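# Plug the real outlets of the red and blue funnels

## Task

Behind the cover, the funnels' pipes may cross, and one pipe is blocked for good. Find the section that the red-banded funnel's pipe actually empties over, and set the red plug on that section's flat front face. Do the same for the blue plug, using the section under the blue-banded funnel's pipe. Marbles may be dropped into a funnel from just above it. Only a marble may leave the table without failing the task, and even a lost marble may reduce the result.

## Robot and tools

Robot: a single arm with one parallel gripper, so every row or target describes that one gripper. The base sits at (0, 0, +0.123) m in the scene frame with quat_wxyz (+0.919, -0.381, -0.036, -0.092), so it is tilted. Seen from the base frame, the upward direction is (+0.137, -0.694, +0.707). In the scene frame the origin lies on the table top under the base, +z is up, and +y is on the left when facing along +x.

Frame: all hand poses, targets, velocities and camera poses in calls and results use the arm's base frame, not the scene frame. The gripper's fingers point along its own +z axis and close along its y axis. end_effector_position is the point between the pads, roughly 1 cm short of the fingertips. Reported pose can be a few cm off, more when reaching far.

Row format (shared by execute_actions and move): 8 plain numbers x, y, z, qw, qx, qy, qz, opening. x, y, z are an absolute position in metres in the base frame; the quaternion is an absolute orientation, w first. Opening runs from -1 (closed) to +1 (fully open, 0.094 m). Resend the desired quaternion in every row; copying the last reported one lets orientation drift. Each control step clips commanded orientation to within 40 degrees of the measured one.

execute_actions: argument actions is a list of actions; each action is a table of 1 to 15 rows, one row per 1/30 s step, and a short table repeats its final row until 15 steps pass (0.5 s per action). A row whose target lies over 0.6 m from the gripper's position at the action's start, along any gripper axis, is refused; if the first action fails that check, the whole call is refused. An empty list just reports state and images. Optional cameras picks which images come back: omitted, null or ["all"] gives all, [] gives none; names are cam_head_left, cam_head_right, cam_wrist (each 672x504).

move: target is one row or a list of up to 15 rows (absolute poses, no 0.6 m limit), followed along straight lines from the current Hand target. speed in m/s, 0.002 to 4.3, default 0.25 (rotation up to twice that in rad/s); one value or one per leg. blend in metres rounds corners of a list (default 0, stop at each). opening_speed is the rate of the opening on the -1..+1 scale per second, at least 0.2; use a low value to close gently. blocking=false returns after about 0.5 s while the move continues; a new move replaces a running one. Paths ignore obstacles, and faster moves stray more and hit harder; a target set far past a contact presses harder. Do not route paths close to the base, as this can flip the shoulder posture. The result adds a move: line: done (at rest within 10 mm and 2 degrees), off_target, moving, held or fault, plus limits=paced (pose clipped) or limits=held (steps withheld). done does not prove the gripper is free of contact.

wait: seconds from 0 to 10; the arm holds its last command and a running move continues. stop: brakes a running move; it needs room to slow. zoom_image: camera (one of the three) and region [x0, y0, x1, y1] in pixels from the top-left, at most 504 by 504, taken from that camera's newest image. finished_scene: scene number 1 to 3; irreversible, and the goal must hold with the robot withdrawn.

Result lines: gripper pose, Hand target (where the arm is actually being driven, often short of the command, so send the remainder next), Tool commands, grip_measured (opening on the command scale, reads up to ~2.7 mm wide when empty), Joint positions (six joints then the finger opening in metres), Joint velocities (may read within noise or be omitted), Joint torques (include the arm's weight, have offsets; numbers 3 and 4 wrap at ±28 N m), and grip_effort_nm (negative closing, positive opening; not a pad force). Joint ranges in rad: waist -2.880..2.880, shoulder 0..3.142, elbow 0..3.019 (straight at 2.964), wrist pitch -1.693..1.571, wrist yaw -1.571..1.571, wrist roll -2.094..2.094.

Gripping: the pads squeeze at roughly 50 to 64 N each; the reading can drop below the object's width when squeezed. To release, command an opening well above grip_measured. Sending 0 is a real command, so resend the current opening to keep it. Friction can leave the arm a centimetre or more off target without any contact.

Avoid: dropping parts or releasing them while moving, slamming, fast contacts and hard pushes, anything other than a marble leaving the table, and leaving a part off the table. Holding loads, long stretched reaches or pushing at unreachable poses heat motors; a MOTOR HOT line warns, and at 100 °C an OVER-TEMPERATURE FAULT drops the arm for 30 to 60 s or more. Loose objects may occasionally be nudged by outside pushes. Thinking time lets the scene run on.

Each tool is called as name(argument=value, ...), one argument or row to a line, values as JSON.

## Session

execute_actions(
  actions=[],
)

zoom_image(
  camera="cam_head_left",
  region=[220, 40, 500, 320],
)

Scene clock: 0.00 s.
end_effector_position=(+0.3311, -0.0493, +0.2280) grip_measured=+1.000 grip_effort_nm=n/a end_effector_quat_wxyz=(+0.252, +0.240, +0.929, -0.124)
Joint positions: [0.044 0.929 0.838 -1.044 0.378 0.466 0.094]
Joint velocities: within noise
Joint torques (N m): no reading
Heat: hottest elbow 33 °C.
Hand target: +0.3376, -0.0498, +0.2407; +0.265, +0.243, +0.925, -0.120
Tool commands: gripper/opening=+1.0

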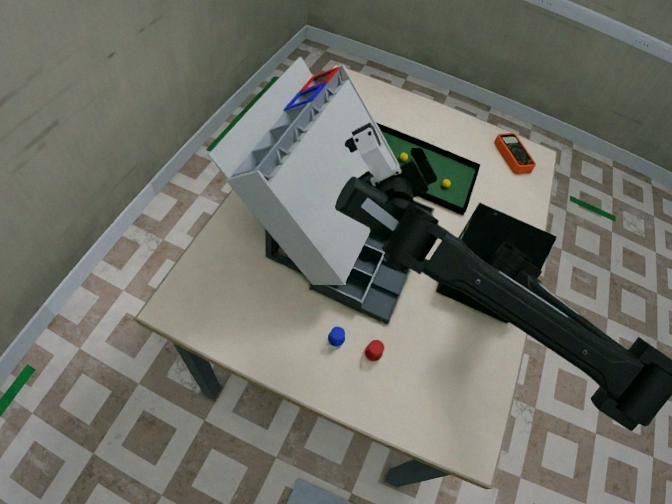

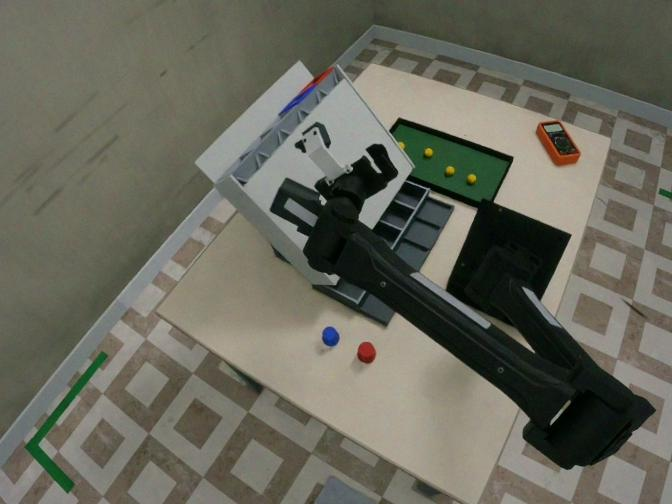

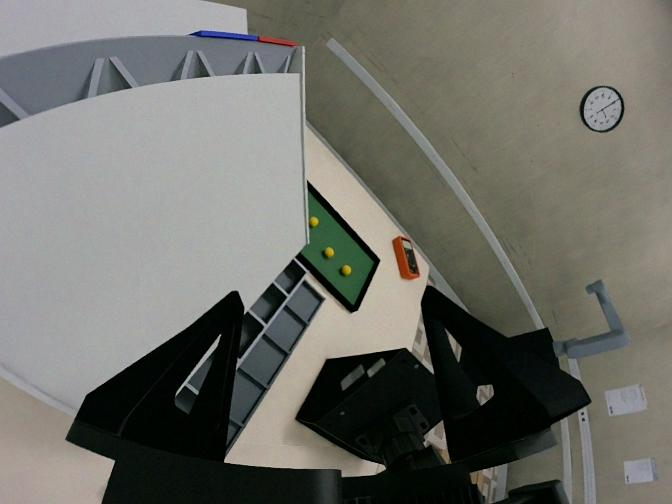

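Scaled by 1.800 from the camera's 672x504 image, which has a finer 960x720 frame.

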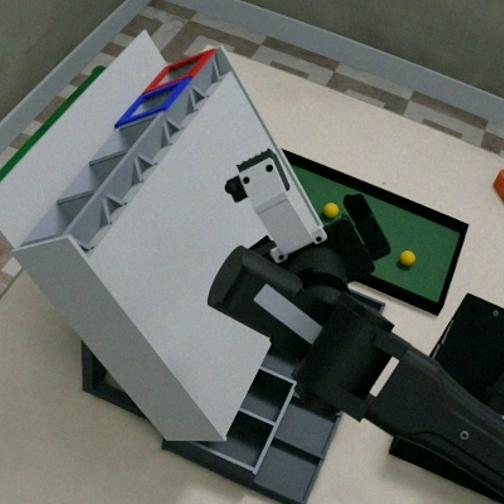

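move(
  target=[
    [0.2621, -0.0894, 0.1684, -0.20114, 0.32482, 0.86487, 0.3257, -0.05],
    [0.2670, -0.1650, -0.0800, -0.20114, 0.32482, 0.86487, 0.3257, -0.05],
    [0.2615, -0.1871, -0.2163, -0.20114, 0.32482, 0.86487, 0.3257, -0.05],
    [0.2474, -0.1499, -0.2561, -0.20114, 0.32482, 0.86487, 0.3257, -0.05],
  ],
  speed=[0.4, 0.3, 0.25, 0.1],
  blend=[0.06, 0.05, 0.01, 0],
  cameras=["cam_head_left", "cam_wrist"],
)

Scene clock: 18.83 s.
end_effector_position=(+0.2427, -0.1477, -0.2538) grip_measured=-0.049 grip_effort_nm=-0.095 end_effector_quat_wxyz=(-0.207, +0.323, +0.863, +0.329)
Joint positions: [-0.786 2.51 1.096 -0.866 -0.405 -0.22 0.045]
Joint torques (N m): [-5.66 -9.99 7.87 0.72 -0.07 -0.01]
Heat: hottest elbow 35 °C.
Hand target: +0.2474, -0.1499, -0.2560; -0.201, +0.325, +0.865, +0.326
Off the commanded pose: 0.006 m, 1 deg.
move: done
Images, in order (width x height): cam_head_left 672x504, cam_wrist 672x504.

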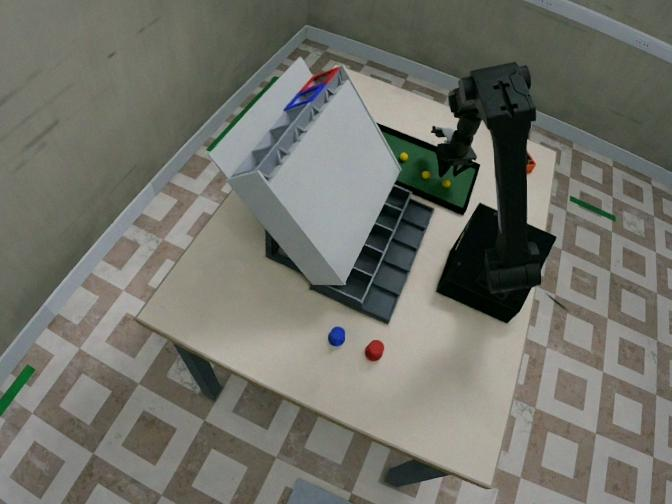

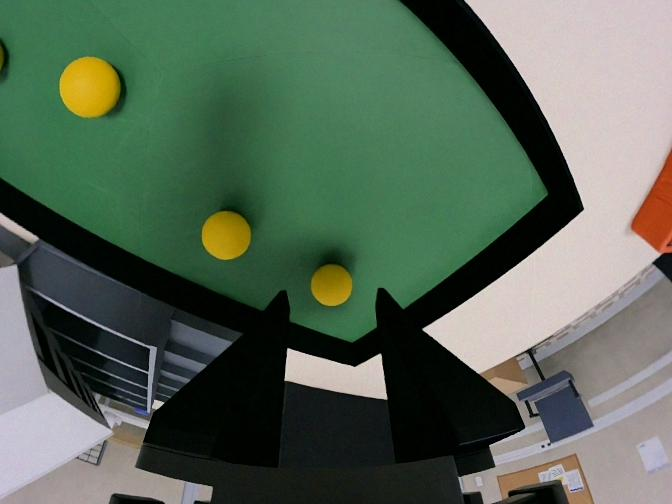

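move(
  target=[
    [0.2432, -0.1243, -0.2791, -0.20114, 0.32482, 0.86487, 0.3257, -0.05],
    [0.2432, -0.1243, -0.2791, -0.20114, 0.32482, 0.86487, 0.3257, -0.62],
  ],
  speed=0.1,
  opening_speed=0.8,
  cameras=["cam_wrist"],
)

Scene clock: 34.13 s.
end_effector_position=(+0.2397, -0.1232, -0.2767) grip_measured=-0.552 grip_effort_nm=-1.033 end_effector_quat_wxyz=(-0.205, +0.320, +0.864, +0.329)
Joint positions: [-0.743 2.562 1.072 -0.773 -0.432 -0.192 0.021]
Joint torques (N m): [-5.89 -9.99 7.02 0.77 -0.05 0.05]
Heat: hottest elbow 36 °C.
Hand target: +0.2432, -0.1242, -0.2791; -0.201, +0.325, +0.865, +0.326
Off the commanded pose: 0.004 m, 1 deg.
move: done
Images, in order (width x height): cam_wrist 672x504.

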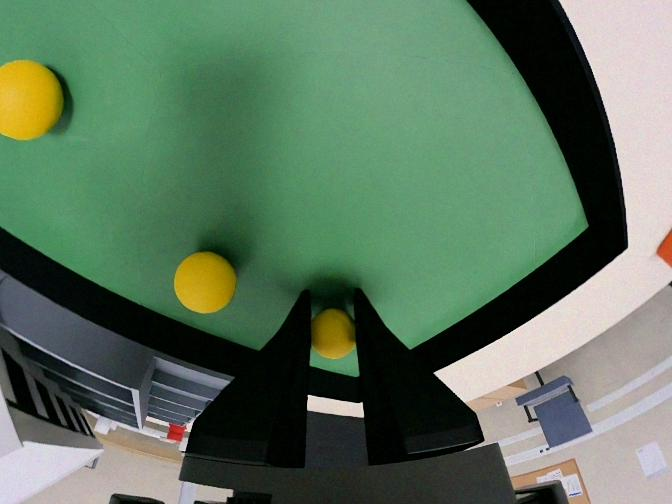

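move(
  target=[
    [0.2560, -0.1950, -0.2060, -0.20114, 0.32482, 0.86487, 0.3257, -0.62],
    [0.4621, -0.2729, 0.1480, 0.19202, 0.14935, 0.90726, 0.34311, -0.62],
    [0.6050, -0.0990, 0.2390, 0.19202, 0.14935, 0.90726, 0.34311, -0.62],
  ],
  speed=0.28,
  blend=[0.05, 0.08, 0],
  cameras=["cam_wrist"],
)

zoom_image(
  camera="cam_wrist",
  region=[120, 160, 600, 420],
)

Scene clock: 46.10 s.
end_effector_position=(+0.5914, -0.0857, +0.2221) grip_measured=-0.553 grip_effort_nm=-1.053 end_effector_quat_wxyz=(+0.167, +0.146, +0.910, +0.349)
Joint positions: [-0.343 1.762 1.563 -1.112 -0.761 0.08 0.021]
Joint torques (N m): [-11.4 -5.3 13.16 1.88 0.26 0.06]
Heat: hottest elbow 36 °C.
Hand target: +0.6038, -0.0987, +0.2393; +0.192, +0.149, +0.907, +0.343
Off the commanded pose: 0.025 m, 3 deg.
move: off_target
Images, in order (width x height): cam_wrist 672x504.

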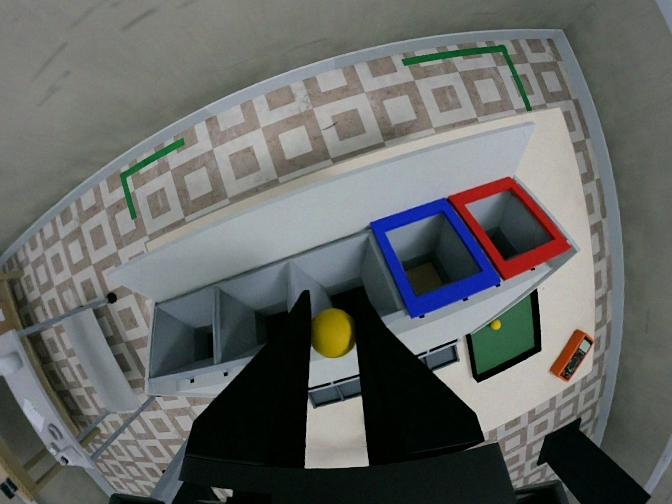

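Scaled by 1.050 from the camera's 672x504 image, which has a finer 960x720 frame.

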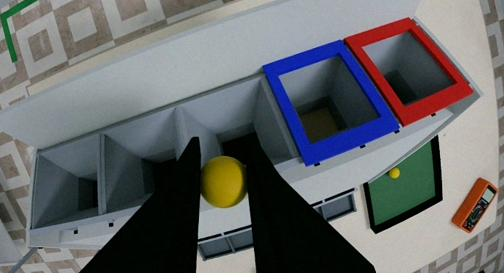

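move(
  target=[
    [0.5920, -0.0636, 0.1918, 0.19202, 0.14935, 0.90726, 0.34311, -0.62],
    [0.5920, -0.0636, 0.1918, 0.19202, 0.14935, 0.90726, 0.34311, -0.22],
    [0.6000, -0.1570, 0.1910, 0.19202, 0.14935, 0.90726, 0.34311, -0.22],
    [0.4000, -0.3200, 0.1000, 0.0, 0.24, 0.90, 0.36, -0.22],
    [0.3218, -0.1695, -0.2106, -0.20114, 0.32482, 0.86487, 0.3257, -0.22],
    [0.3077, -0.1323, -0.2504, -0.20114, 0.32482, 0.86487, 0.3257, -0.05],
  ],
  speed=[0.1, 0.1, 0.25, 0.3, 0.3, 0.1],
  blend=[0, 0, 0.05, 0.08, 0.01, 0],
  opening_speed=1.2,
  cameras=["cam_head_left", "cam_wrist"],
)

zoom_image(
  camera="cam_head_left",
  region=[310, 170, 450, 330],
)

Scene clock: 70.40 s.
end_effector_position=(+0.3026, -0.1308, -0.2488) grip_measured=-0.052 grip_effort_nm=0.056 end_effector_quat_wxyz=(-0.206, +0.320, +0.864, +0.329)
Joint positions: [-0.653 2.506 1.177 -0.901 -0.487 -0.112 0.045]
Joint torques (N m): [-7.18 -10.29 7.77 0.72 -0.05 0.05]
Heat: hottest elbow 40 °C.
Hand target: +0.3077, -0.1323, -0.2504; -0.201, +0.325, +0.865, +0.326
Off the commanded pose: 0.006 m, 1 deg.
move: done; blend cut to 0.0469 m at target 3; target 2's new opening was sent with the hand 0.014 m and 2 deg from that target
Images, in order (width x height): cam_head_left 672x504, cam_wrist 672x504.

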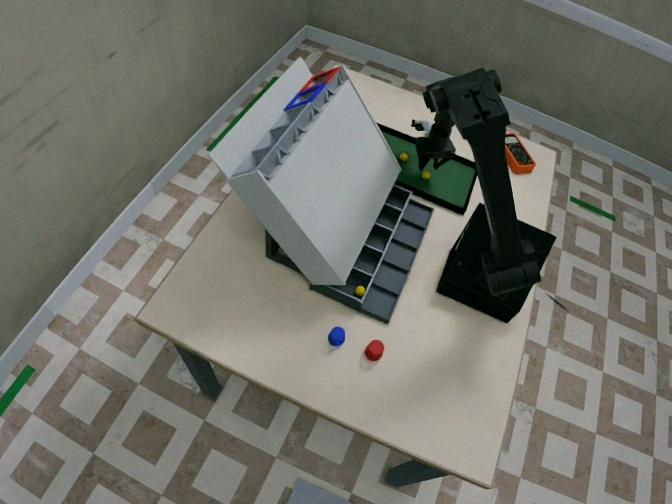

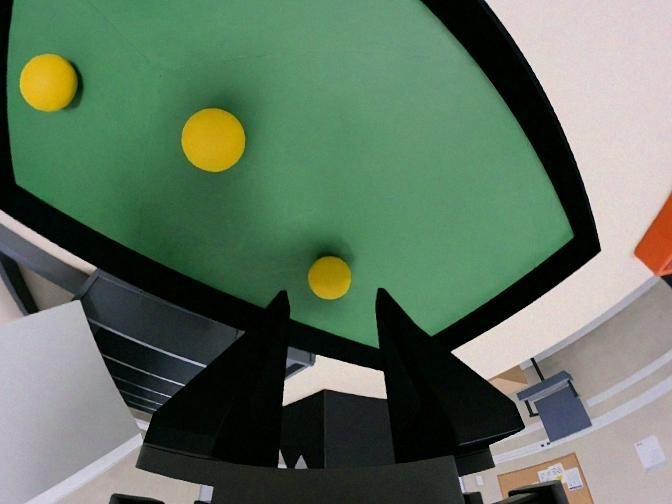

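Scaled by 3.150 from the camera's 672x504 image, which has a finer 960x720 frame.

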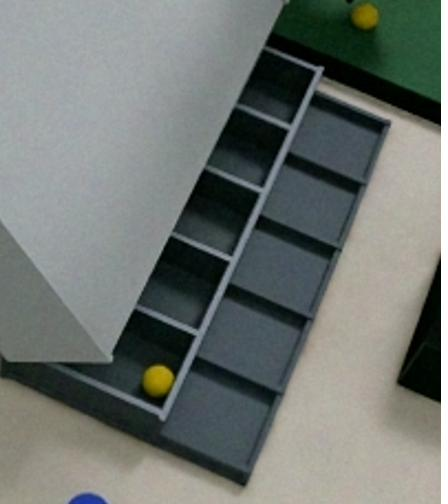

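move(
  target=[
    [0.3073, -0.1094, -0.2753, -0.20114, 0.32482, 0.86487, 0.3257, -0.05],
    [0.3073, -0.1094, -0.2753, -0.20114, 0.32482, 0.86487, 0.3257, -0.62],
  ],
  speed=0.1,
  opening_speed=0.8,
  cameras=["cam_wrist"],
)

Scene clock: 79.93 s.
end_effector_position=(+0.3037, -0.1086, -0.2733) grip_measured=-0.539 grip_effort_nm=-1.043 end_effector_quat_wxyz=(-0.205, +0.320, +0.865, +0.328)
Joint positions: [-0.607 2.559 1.17 -0.818 -0.514 -0.071 0.022]
Joint torques (N m): [-7.53 -10.34 7.02 0.76 -0.02 0.05]
Heat: hottest elbow 40 °C.
Hand target: +0.3072, -0.1094, -0.2753; -0.201, +0.325, +0.865, +0.326
Off the commanded pose: 0.004 m, 1 deg.
move: done
Images, in order (width x height): cam_wrist 672x504.

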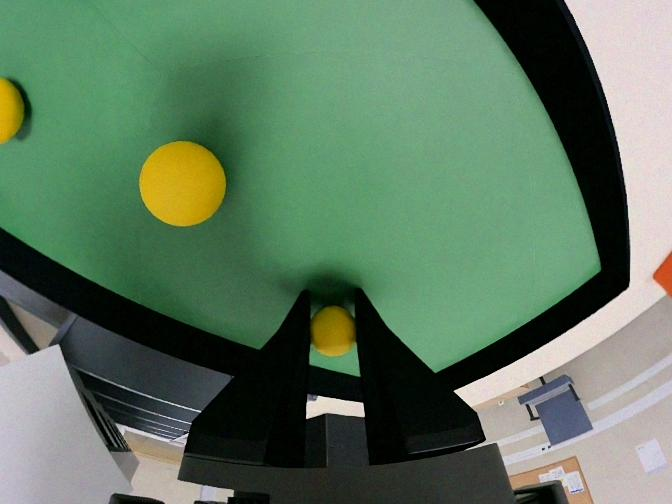

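move(
  target=[
    [0.3193, -0.1774, -0.2043, -0.20114, 0.32482, 0.86487, 0.3257, -0.62],
    [0.4621, -0.2729, 0.1480, 0.19202, 0.14935, 0.90726, 0.34311, -0.62],
    [0.6424, -0.2060, 0.1304, 0.19202, 0.14935, 0.90726, 0.34311, -0.62],
    [0.6276, -0.1663, 0.0870, 0.19202, 0.14935, 0.90726, 0.34311, -0.62],
  ],
  speed=[0.28, 0.28, 0.28, 0.1],
  blend=[0.05, 0.08, 0.01, 0],
  cameras=["cam_wrist"],
)

Scene clock: 92.70 s.
end_effector_position=(+0.6197, -0.1624, +0.0712) grip_measured=-0.540 grip_effort_nm=-1.057 end_effector_quat_wxyz=(+0.174, +0.151, +0.908, +0.349)
Joint positions: [-0.446 2.04 1.566 -0.915 -0.785 -0.041 0.022]
Joint torques (N m): [-11.11 -9.64 10.84 1.98 0.16 0.05]
Heat: hottest elbow 40 °C.
Hand target: +0.6273, -0.1660, +0.0871; +0.192, +0.149, +0.907, +0.343
Off the commanded pose: 0.018 m, 2 deg.
move: off_target; blend cut to 0.0495 m at target 1
Images, in order (width x height): cam_wrist 672x504.

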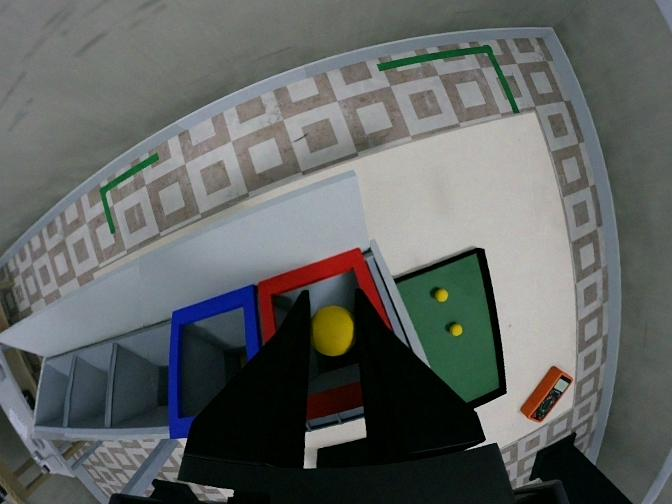

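move(
  target=[
    [0.6276, -0.1663, 0.0870, 0.19202, 0.14935, 0.90726, 0.34311, -0.22],
    [0.6330, -0.2030, 0.1240, 0.19202, 0.14935, 0.90726, 0.34311, -0.22],
    [0.5130, -0.2720, -0.0185, 0.0, 0.24, 0.90, 0.36, -0.22],
    [0.4072, -0.1742, -0.2308, -0.20114, 0.32482, 0.86487, 0.3257, -0.22],
    [0.3931, -0.1370, -0.2706, -0.20114, 0.32482, 0.86487, 0.3257, -0.05],
  ],
  speed=[0.1, 0.25, 0.3, 0.3, 0.1],
  blend=[0, 0.03, 0.06, 0.01, 0],
  opening_speed=1.2,
  cameras=["cam_head_left", "cam_wrist"],
)

zoom_image(
  camera="cam_head_left",
  region=[310, 170, 450, 330],
)

Scene clock: 110.30 s.
end_effector_position=(+0.3886, -0.1364, -0.2691) grip_measured=-0.052 grip_effort_nm=0.051 end_effector_quat_wxyz=(-0.206, +0.320, +0.865, +0.328)
Joint positions: [-0.554 2.609 1.432 -1.006 -0.544 -0.02 0.045]
Joint torques (N m): [-9.11 -11.75 8.06 0.7 -0.04 0.05]
Heat: hottest elbow 39 °C.
Hand target: +0.3931, -0.1370, -0.2706; -0.201, +0.325, +0.865, +0.326
Off the commanded pose: 0.005 m, 1 deg.
move: done; blend cut to 0.0262 m at target 2
Images, in order (width x height): cam_head_left 672x504, cam_wrist 672x504.

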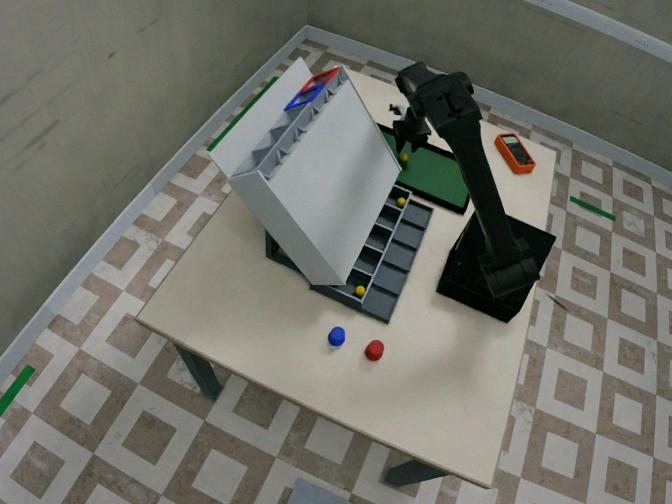

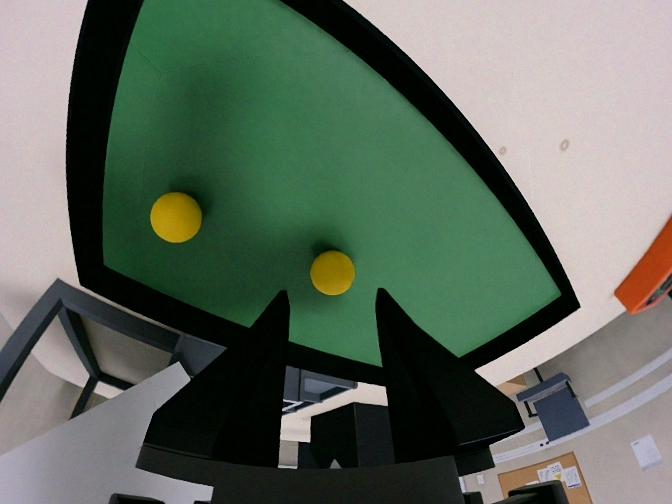

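Scaled by 3.150 from the camera's 672x504 image, which has a finer 960x720 frame.

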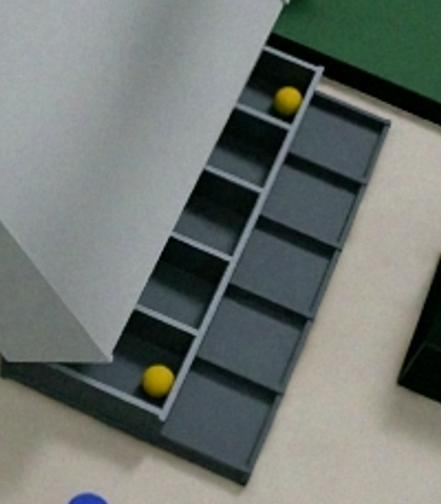

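move(
  target=[
    [0.3946, -0.1164, -0.2988, -0.20114, 0.32482, 0.86487, 0.3257, -0.05],
    [0.3946, -0.1164, -0.2988, -0.20114, 0.32482, 0.86487, 0.3257, -0.62],
  ],
  speed=0.1,
  opening_speed=0.8,
  cameras=["cam_wrist"],
)

Scene clock: 121.10 s.
end_effector_position=(+0.3886, -0.1162, -0.2946) grip_measured=-0.523 grip_effort_nm=-1.033 end_effector_quat_wxyz=(-0.206, +0.322, +0.864, +0.329)
Joint positions: [-0.519 2.659 1.432 -0.939 -0.567 0.017 0.022]
Joint torques (N m): [-9 -11.46 8.31 0.77 0.05 0.05]
Heat: hottest elbow 39 °C.
Hand target: +0.3946, -0.1164, -0.2987; -0.201, +0.325, +0.865, +0.326
Off the commanded pose: 0.007 m, 1 deg.
move: done
Images, in order (width x height): cam_wrist 672x504.

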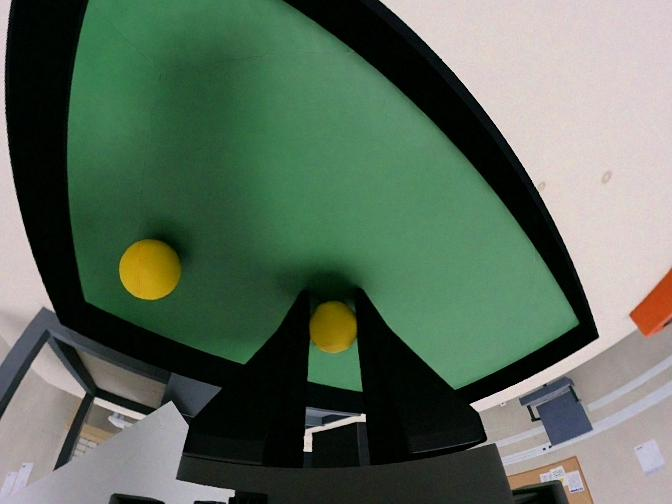

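move(
  target=[
    [0.4066, -0.1844, -0.2278, -0.20114, 0.32482, 0.86487, 0.3257, -0.62],
    [0.4621, -0.2729, 0.1480, 0.19202, 0.14935, 0.90726, 0.34311, -0.62],
    [0.5947, -0.0008, 0.3415, 0.19202, 0.14935, 0.90726, 0.34311, -0.62],
    [0.5799, 0.0389, 0.2981, 0.19202, 0.14935, 0.90726, 0.34311, -0.62],
  ],
  speed=[0.28, 0.28, 0.28, 0.1],
  blend=[0.05, 0.08, 0.01, 0],
  cameras=["cam_wrist"],
)

Scene clock: 137.03 s.
end_effector_position=(+0.5767, +0.0400, +0.2854) grip_measured=-0.525 grip_effort_nm=-1.057 end_effector_quat_wxyz=(+0.176, +0.148, +0.911, +0.343)
Joint positions: [-0.114 1.582 1.488 -1.01 -0.664 0.372 0.022]
Joint torques (N m): [-9.99 -6.18 9.57 1.92 0.46 0.04]
Heat: hottest elbow 39 °C.
Hand target: +0.5797, +0.0389, +0.2980; +0.192, +0.149, +0.907, +0.343
Off the commanded pose: 0.013 m, 2 deg.
move: off_target; blend cut to 0.0495 m at target 1
Images, in order (width x height): cam_wrist 672x504.

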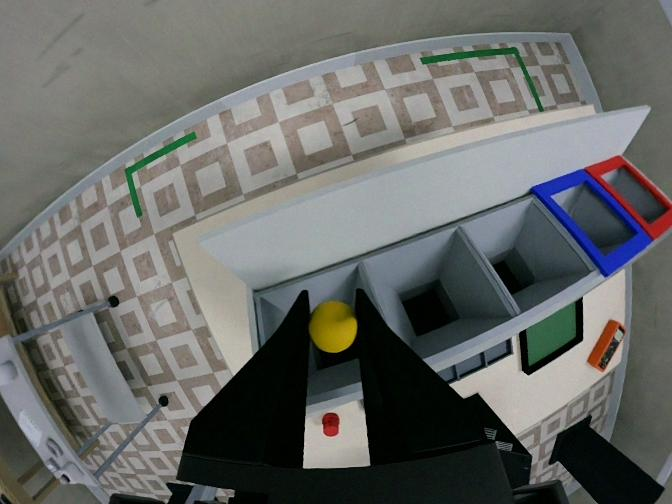

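move(
  target=[
    [0.5799, 0.0389, 0.2981, 0.19202, 0.14935, 0.90726, 0.34311, -0.22],
    [0.5867, 0.0042, 0.3335, 0.19202, 0.14935, 0.90726, 0.34311, -0.22],
    [0.6000, -0.1570, 0.1910, 0.19202, 0.14935, 0.90726, 0.34311, -0.22],
    [0.5180, -0.2760, -0.0200, 0.0, 0.24, 0.90, 0.36, -0.22],
    [0.4846, -0.1492, -0.2262, -0.20114, 0.32482, 0.86487, 0.3257, -0.22],
    [0.4705, -0.1120, -0.2660, -0.20114, 0.32482, 0.86487, 0.3257, -0.05],
  ],
  speed=[0.1, 0.25, 0.3, 0.3, 0.3, 0.1],
  blend=[0, 0.03, 0.08, 0.08, 0.01, 0],
  opening_speed=1.2,
  cameras=["cam_head_left", "cam_wrist"],
)

zoom_image(
  camera="cam_head_left",
  region=[310, 170, 450, 330],
)

Scene clock: 150.43 s.
end_effector_position=(+0.4685, -0.1122, -0.2628) grip_measured=-0.052 grip_effort_nm=0.056 end_effector_quat_wxyz=(-0.203, +0.319, +0.866, +0.327)
Joint positions: [-0.438 2.649 1.616 -1.081 -0.605 0.094 0.045]
Joint torques (N m): [-10.99 -12.1 7.99 0.72 -0.03 0.05]
Heat: hottest elbow 39 °C.
Hand target: +0.4705, -0.1119, -0.2659; -0.201, +0.325, +0.865, +0.326
Off the commanded pose: 0.004 m, 1 deg.
move: done; blend cut to 0.025 m at target 2
Images, in order (width x height): cam_head_left 672x504, cam_wrist 672x504.

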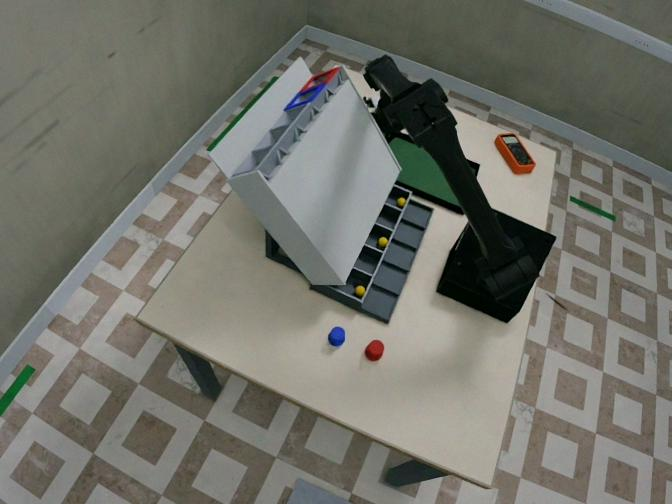

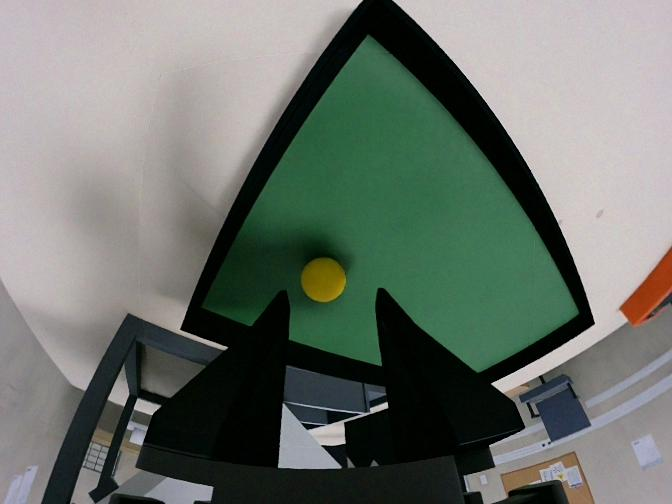

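Scaled by 3.150 from the camera's 672x504 image, which has a finer 960x720 frame.

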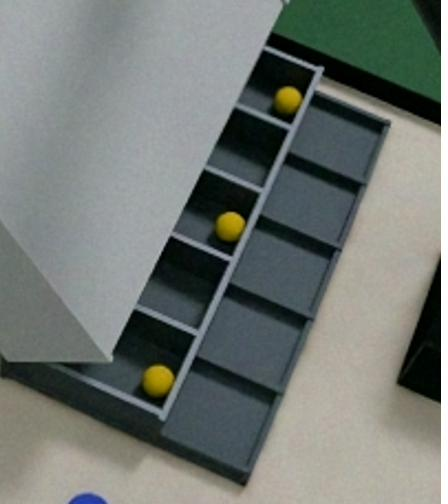

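move(
  target=[
    [0.4728, -0.0872, -0.2883, -0.20114, 0.32482, 0.86487, 0.3257, -0.05],
    [0.4728, -0.0872, -0.2883, -0.20114, 0.32482, 0.86487, 0.3257, -0.62],
  ],
  speed=0.1,
  opening_speed=0.8,
  cameras=["cam_wrist"],
)

Scene clock: 162.57 s.
end_effector_position=(+0.4739, -0.0902, -0.2835) grip_measured=-0.532 grip_effort_nm=-1.023 end_effector_quat_wxyz=(-0.199, +0.320, +0.866, +0.328)
Joint positions: [-0.399 2.684 1.616 -1.012 -0.63 0.141 0.022]
Joint torques (N m): [-10.99 -12.04 7.28 0.72 0.14 0.05]
Heat: hottest elbow 38 °C.
Hand target: +0.4728, -0.0872, -0.2882; -0.201, +0.325, +0.865, +0.326
Off the commanded pose: 0.006 m, 1 deg.
move: done
Images, in order (width x height): cam_wrist 672x504.

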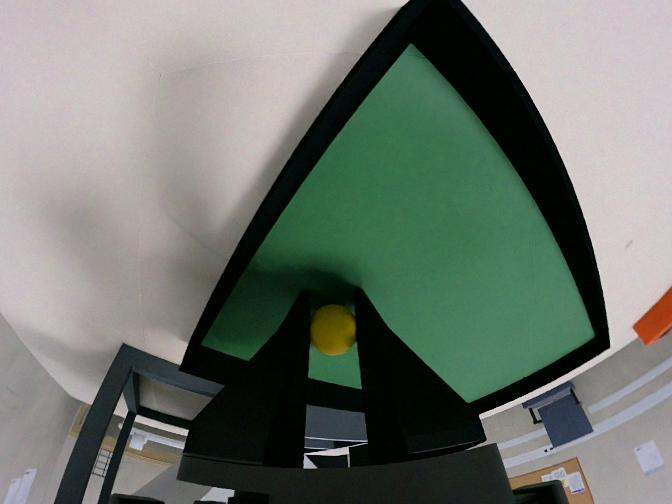

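move(
  target=[
    [0.4848, -0.1552, -0.2173, -0.20114, 0.32482, 0.86487, 0.3257, -0.62],
    [0.5180, -0.2700, -0.0240, 0.0, 0.24, 0.90, 0.36, -0.62],
    [0.5561, -0.2324, 0.1272, 0.19202, 0.14935, 0.90726, 0.34311, -0.62],
    [0.5990, -0.0570, 0.2930, 0.19202, 0.14935, 0.90726, 0.34311, -0.62],
    [0.5860, -0.0115, 0.2455, 0.19202, 0.14935, 0.90726, 0.34311, -0.62],
  ],
  speed=[0.28, 0.3, 0.3, 0.3, 0.1],
  blend=[0.03, 0.06, 0.06, 0.01, 0],
  cameras=["cam_wrist"],
)

Scene clock: 174.50 s.
end_effector_position=(+0.5815, -0.0100, +0.2332) grip_measured=-0.534 grip_effort_nm=-1.053 end_effector_quat_wxyz=(+0.176, +0.149, +0.910, +0.344)
Joint positions: [-0.21 1.647 1.434 -0.96 -0.707 0.263 0.022]
Joint torques (N m): [-10.11 -6.24 9.91 1.96 0.38 0.04]
Heat: hottest elbow 39 °C.
Hand target: +0.5857, -0.0116, +0.2456; +0.192, +0.149, +0.907, +0.343
Off the commanded pose: 0.013 m, 2 deg.
move: off_target
Images, in order (width x height): cam_wrist 672x504.

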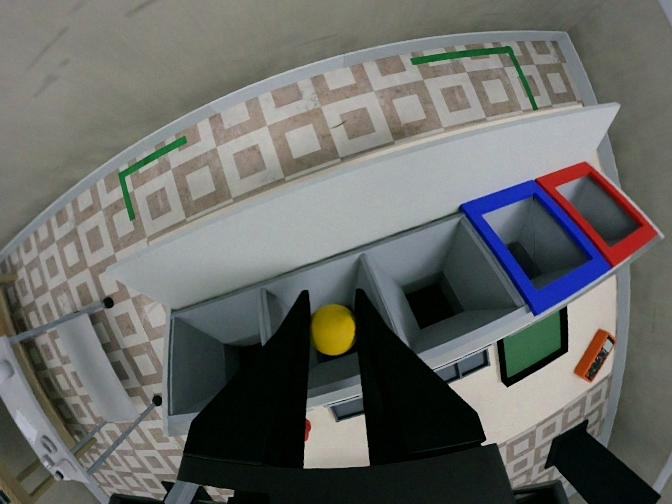

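move(
  target=[
    [0.5860, -0.0115, 0.2455, 0.19202, 0.14935, 0.90726, 0.34311, -0.22],
    [0.5915, -0.0400, 0.2750, 0.19202, 0.14935, 0.90726, 0.34311, -0.22],
    [0.4632, -0.0276, 0.3319, 0.19202, 0.14935, 0.90726, 0.34311, -0.22],
    [0.2927, 0.1113, 0.3031, -0.00266, -0.17179, 0.90772, 0.38279, -0.22],
    [0.1824, 0.2049, 0.2351, -0.00266, -0.17179, 0.90772, 0.38279, -0.22],
    [0.1733, 0.2426, 0.1989, -0.00266, -0.17179, 0.90772, 0.38279, 0.38],
  ],
  speed=[0.1, 0.25, 0.3, 0.3, 0.3, 0.12],
  blend=[0, 0.02, 0.05, 0.05, 0.01, 0],
  opening_speed=1.2,
  cameras=["cam_head_left", "cam_wrist"],
)

zoom_image(
  camera="cam_head_left",
  region=[310, 170, 450, 330],
)

zoom_image(
  camera="cam_wrist",
  region=[270, 150, 430, 340],
)

Scene clock: 193.83 s.
end_effector_position=(+0.1713, +0.2403, +0.1980) grip_measured=+0.379 grip_effort_nm=0.051 end_effector_quat_wxyz=(-0.005, -0.175, +0.907, +0.382)
Joint positions: [0.557 0.876 0.678 -1.039 -0.724 0.303 0.065]
Joint torques (N m): [-2.32 -2.55 7.24 0.69 0.25 0.05]
Heat: hottest elbow 40 °C.
Hand target: +0.1733, +0.2425, +0.1989; -0.003, -0.172, +0.908, +0.383
Off the commanded pose: 0.003 m, 0 deg.
move: done
Images, in order (width x height): cam_head_left 672x504, cam_wrist 672x504.

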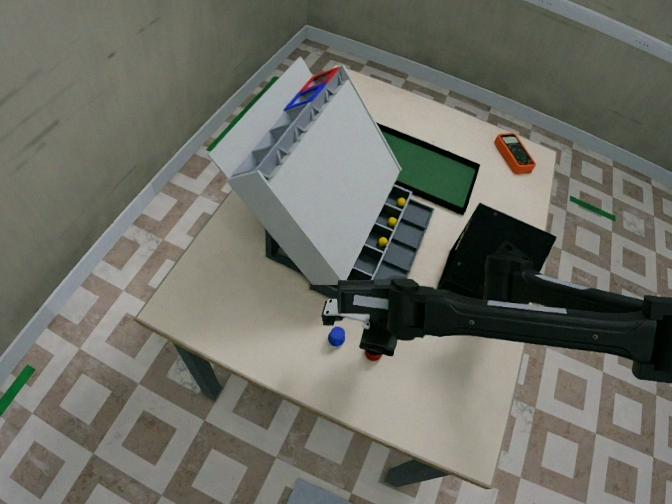

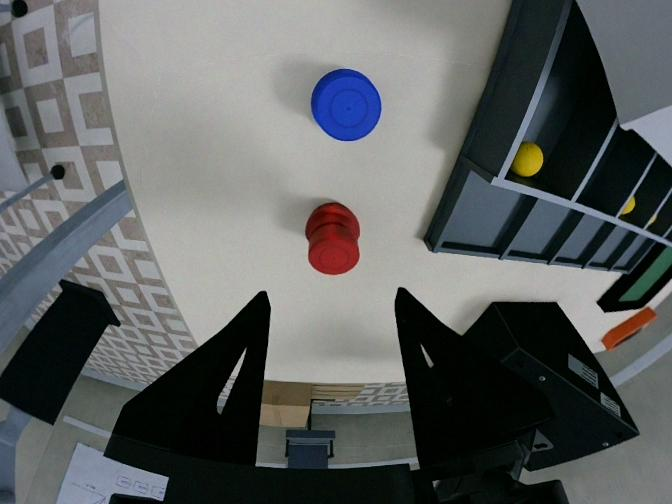

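Scaled by 3.150 from the camera's 672x504 image, which has a finer 960x720 frame.

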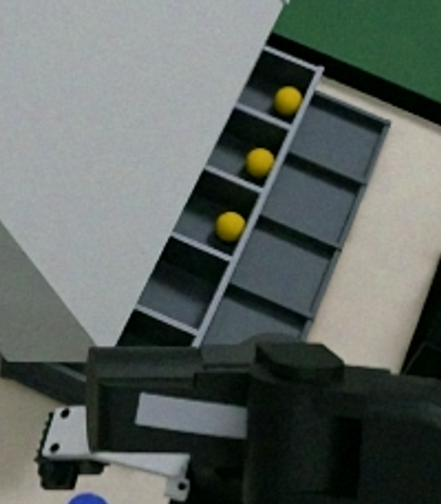

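Scaled by 2.653 from the camera's 672x504 image, which has a finer 960x720 frame.

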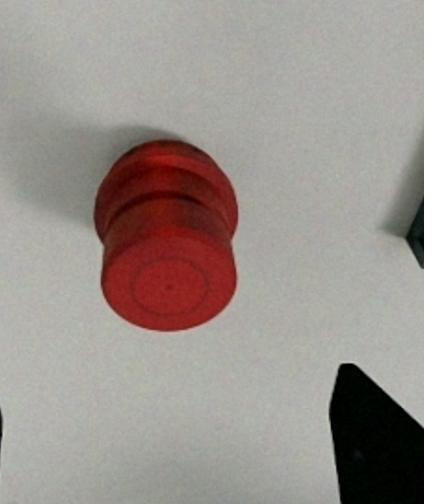

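move(
  target=[
    [0.1613, 0.2814, 0.1576, -0.00266, -0.17179, 0.90772, 0.38279, 0.38],
    [0.1613, 0.2814, 0.1576, -0.00266, -0.17179, 0.90772, 0.38279, -0.52],
  ],
  speed=0.1,
  opening_speed=0.9,
  cameras=["cam_wrist"],
)

Scene clock: 220.37 s.
end_effector_position=(+0.1603, +0.2788, +0.1567) grip_measured=-0.352 grip_effort_nm=-1.018 end_effector_quat_wxyz=(-0.004, -0.175, +0.908, +0.381)
Joint positions: [0.717 0.939 0.589 -0.765 -0.659 0.493 0.03]
Joint torques (N m): [-2.43 -3.49 6.11 0.7 0.21 0.05]
Heat: hottest elbow 39 °C.
Hand target: +0.1613, +0.2814, +0.1577; -0.003, -0.172, +0.908, +0.383
Off the commanded pose: 0.003 m, 0 deg.
move: done
Images, in order (width x height): cam_wrist 672x504.

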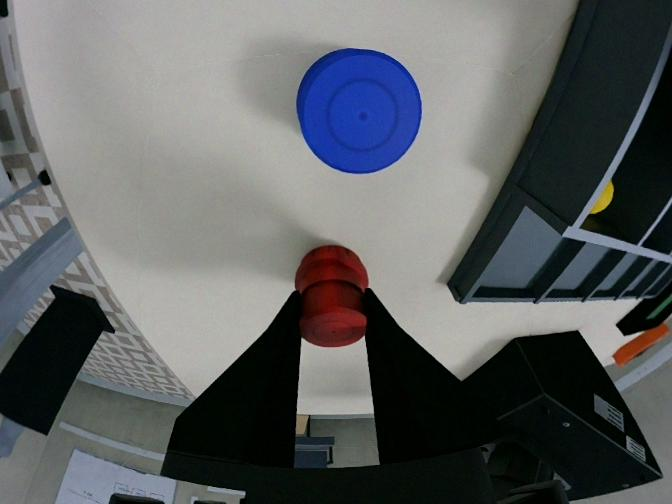

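move(
  target=[
    [0.1722, 0.2259, 0.2142, -0.00266, -0.17179, 0.90772, 0.38279, -0.52],
    [0.1805, 0.1141, 0.1365, -0.10, 0.08, 0.90, 0.36, -0.52],
    [0.2263, 0.0151, 0.0306, -0.20114, 0.32482, 0.86487, 0.3257, -0.52],
    [0.2700, -0.0560, -0.0570, -0.20114, 0.32482, 0.86487, 0.3257, -0.52],
    [0.2703, -0.0588, -0.0992, -0.20114, 0.32482, 0.86487, 0.3257, -0.52],
  ],
  speed=[0.2, 0.3, 0.3, 0.25, 0.1],
  blend=[0.02, 0.04, 0.04, 0.01, 0],
  cameras=["cam_head_left", "cam_wrist"],
)

zoom_image(
  camera="cam_wrist",
  region=[220, 110, 480, 350],
)

Scene clock: 240.47 s.
end_effector_position=(+0.2493, -0.0421, -0.0971) grip_measured=-0.355 grip_effort_nm=-1.053 end_effector_quat_wxyz=(-0.231, +0.331, +0.854, +0.328)
Joint positions: [-0.53 2.025 0.774 -0.967 -0.553 0.02 0.03]
Joint torques (N m): [-7.53 -5.36 10.82 0.62 0.21 -0.23]
Heat: hottest elbow 38 °C.
Hand target: +0.2699, -0.0587, -0.0982; -0.201, +0.325, +0.865, +0.325
Off the commanded pose: 0.027 m, 4 deg.
move: off_target
Images, in order (width x height): cam_head_left 672x504, cam_wrist 672x504.

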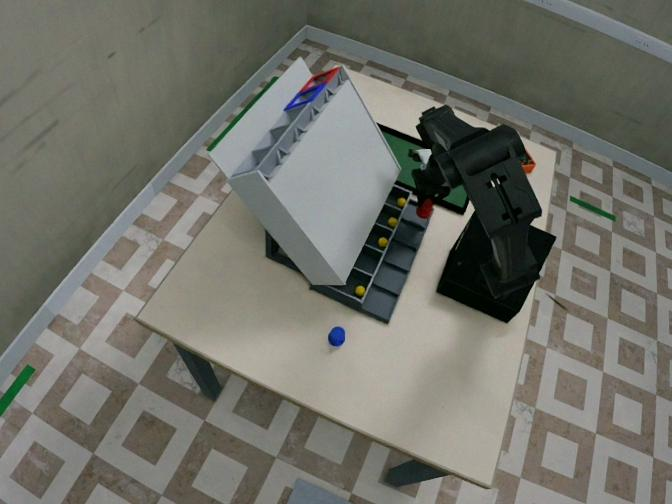

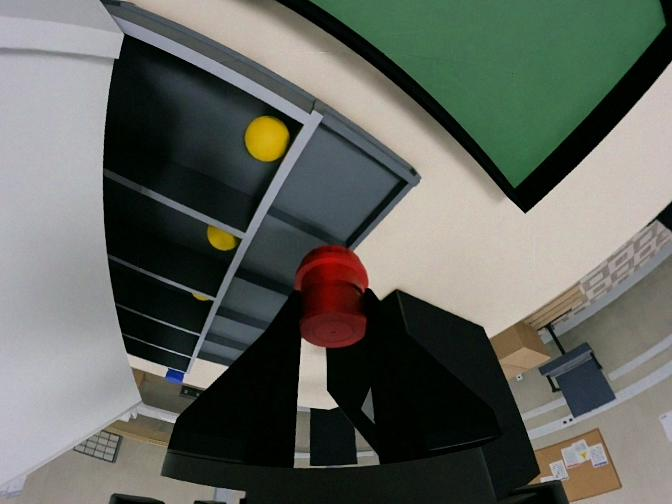

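Scaled by 1.938 from the camera's 672x504 image, which has a finer 960x720 frame.

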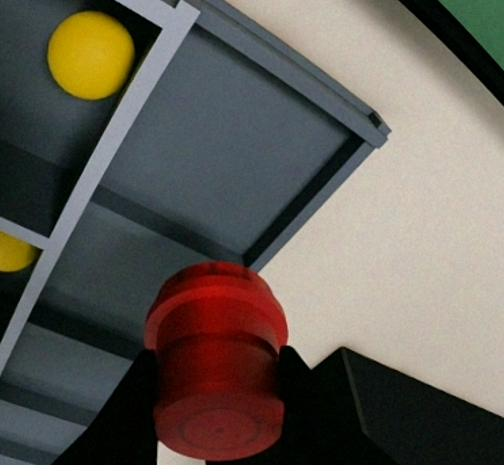

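move(
  target=[0.2670, -0.0300, -0.1390, -0.20114, 0.32482, 0.86487, 0.3257, -0.52],
  speed=0.1,
  cameras=["cam_head_left", "cam_wrist"],
)

zoom_image(
  camera="cam_wrist",
  region=[220, 150, 440, 350],
)

zoom_image(
  camera="cam_head_left",
  region=[360, 170, 470, 280],
)

Scene clock: 258.07 s.
end_effector_position=(+0.2601, -0.0278, -0.1377) grip_measured=-0.355 grip_effort_nm=-1.053 end_effector_quat_wxyz=(-0.208, +0.321, +0.864, +0.327)
Joint positions: [-0.476 2.124 0.774 -0.797 -0.586 0.056 0.03]
Joint torques (N m): [-6.71 -5.95 7.1 0.7 -0.03 0.04]
Heat: hottest elbow 38 °C.
Hand target: +0.2669, -0.0300, -0.1389; -0.201, +0.325, +0.865, +0.326
Off the commanded pose: 0.007 m, 1 deg.
move: done
Images, in order (width x height): cam_head_left 672x504, cam_wrist 672x504.

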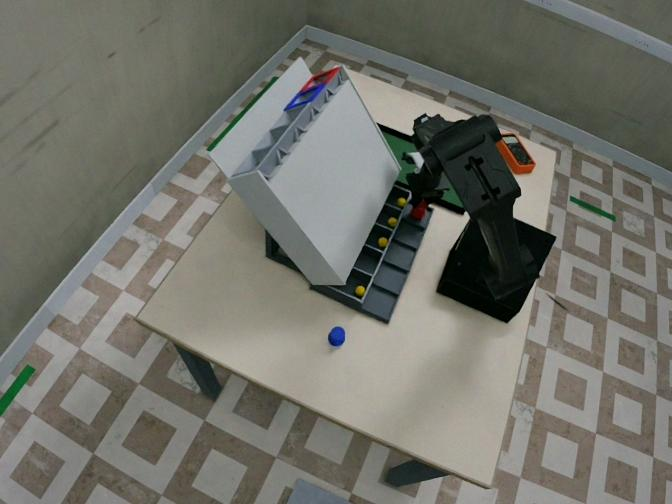

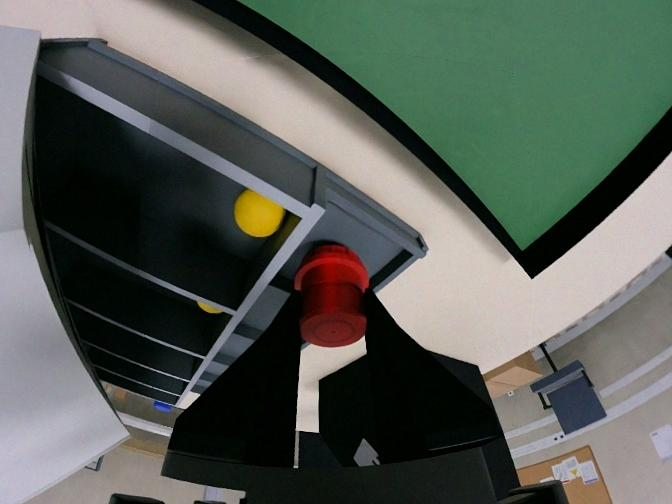

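Scaled by 2.291 from the camera's 672x504 image, which has a finer 960x720 frame.

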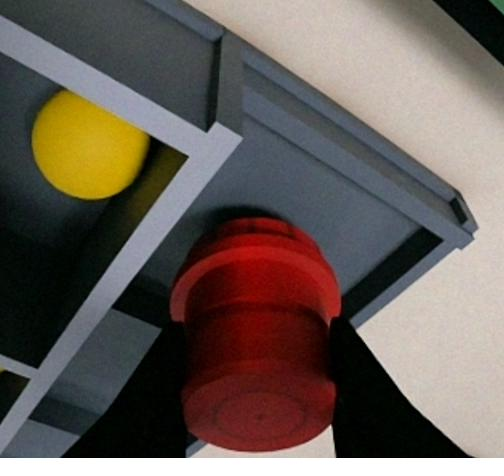

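Scaled by 4.582 from the camera's 672x504 image, which has a finer 960x720 frame.

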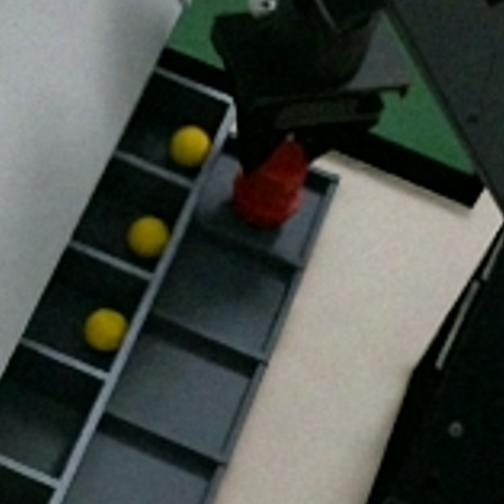

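move(
  target=[0.2597, -0.0171, -0.1548, -0.20114, 0.32482, 0.86487, 0.3257, -0.52],
  speed=0.05,
  cameras=["cam_head_left", "cam_wrist"],
)

zoom_image(
  camera="cam_head_left",
  region=[360, 170, 470, 280],
)

Scene clock: 268.97 s.
end_effector_position=(+0.2612, -0.0224, -0.1480) grip_measured=-0.355 grip_effort_nm=-1.057 end_effector_quat_wxyz=(-0.200, +0.323, +0.865, +0.327)
Joint positions: [-0.461 2.145 0.763 -0.737 -0.597 0.08 0.03]
Joint torques (N m): [-5.95 -4.78 5.53 1.54 -0.1 0.06]
Heat: hottest elbow 38 °C.
Hand target: +0.2594, -0.0172, -0.1545; -0.201, +0.325, +0.865, +0.326
Off the commanded pose: 0.009 m, 0 deg.
move: done
Images, in order (width x height): cam_head_left 672x504, cam_wrist 672x504.

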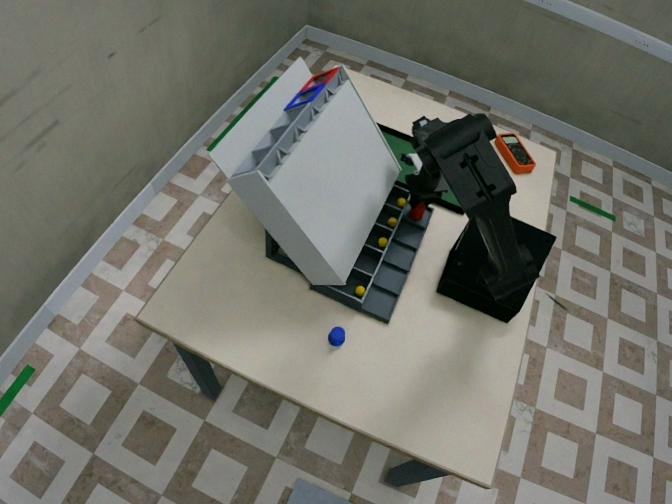

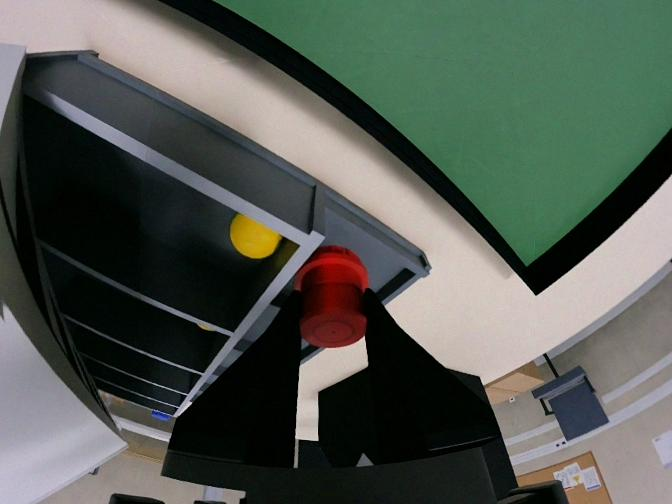

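Scaled by 4.582 from the camera's 672x504 image, which has a finer 960x720 frame.

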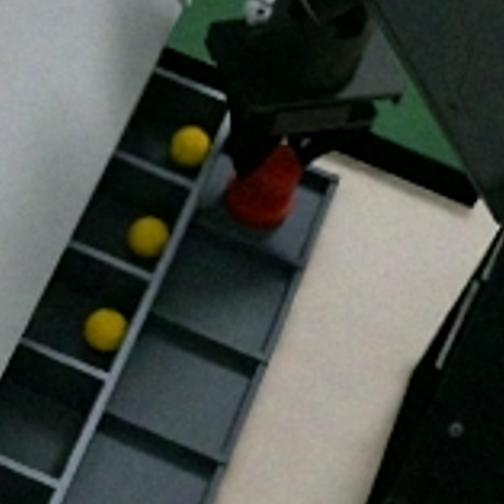

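zoom_image(
  camera="cam_wrist",
  region=[230, 170, 450, 360],
)

Scaled by 2.291 from the camera's 672x504 image, which has a finer 960x720 frame.

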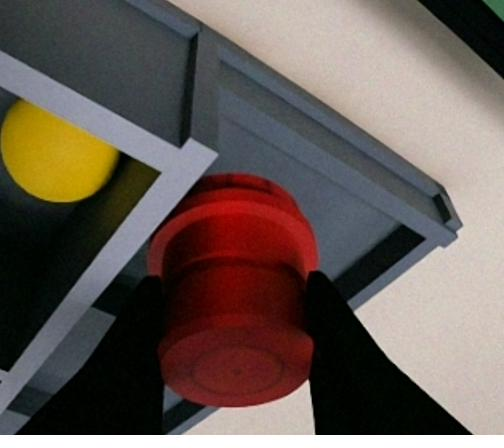

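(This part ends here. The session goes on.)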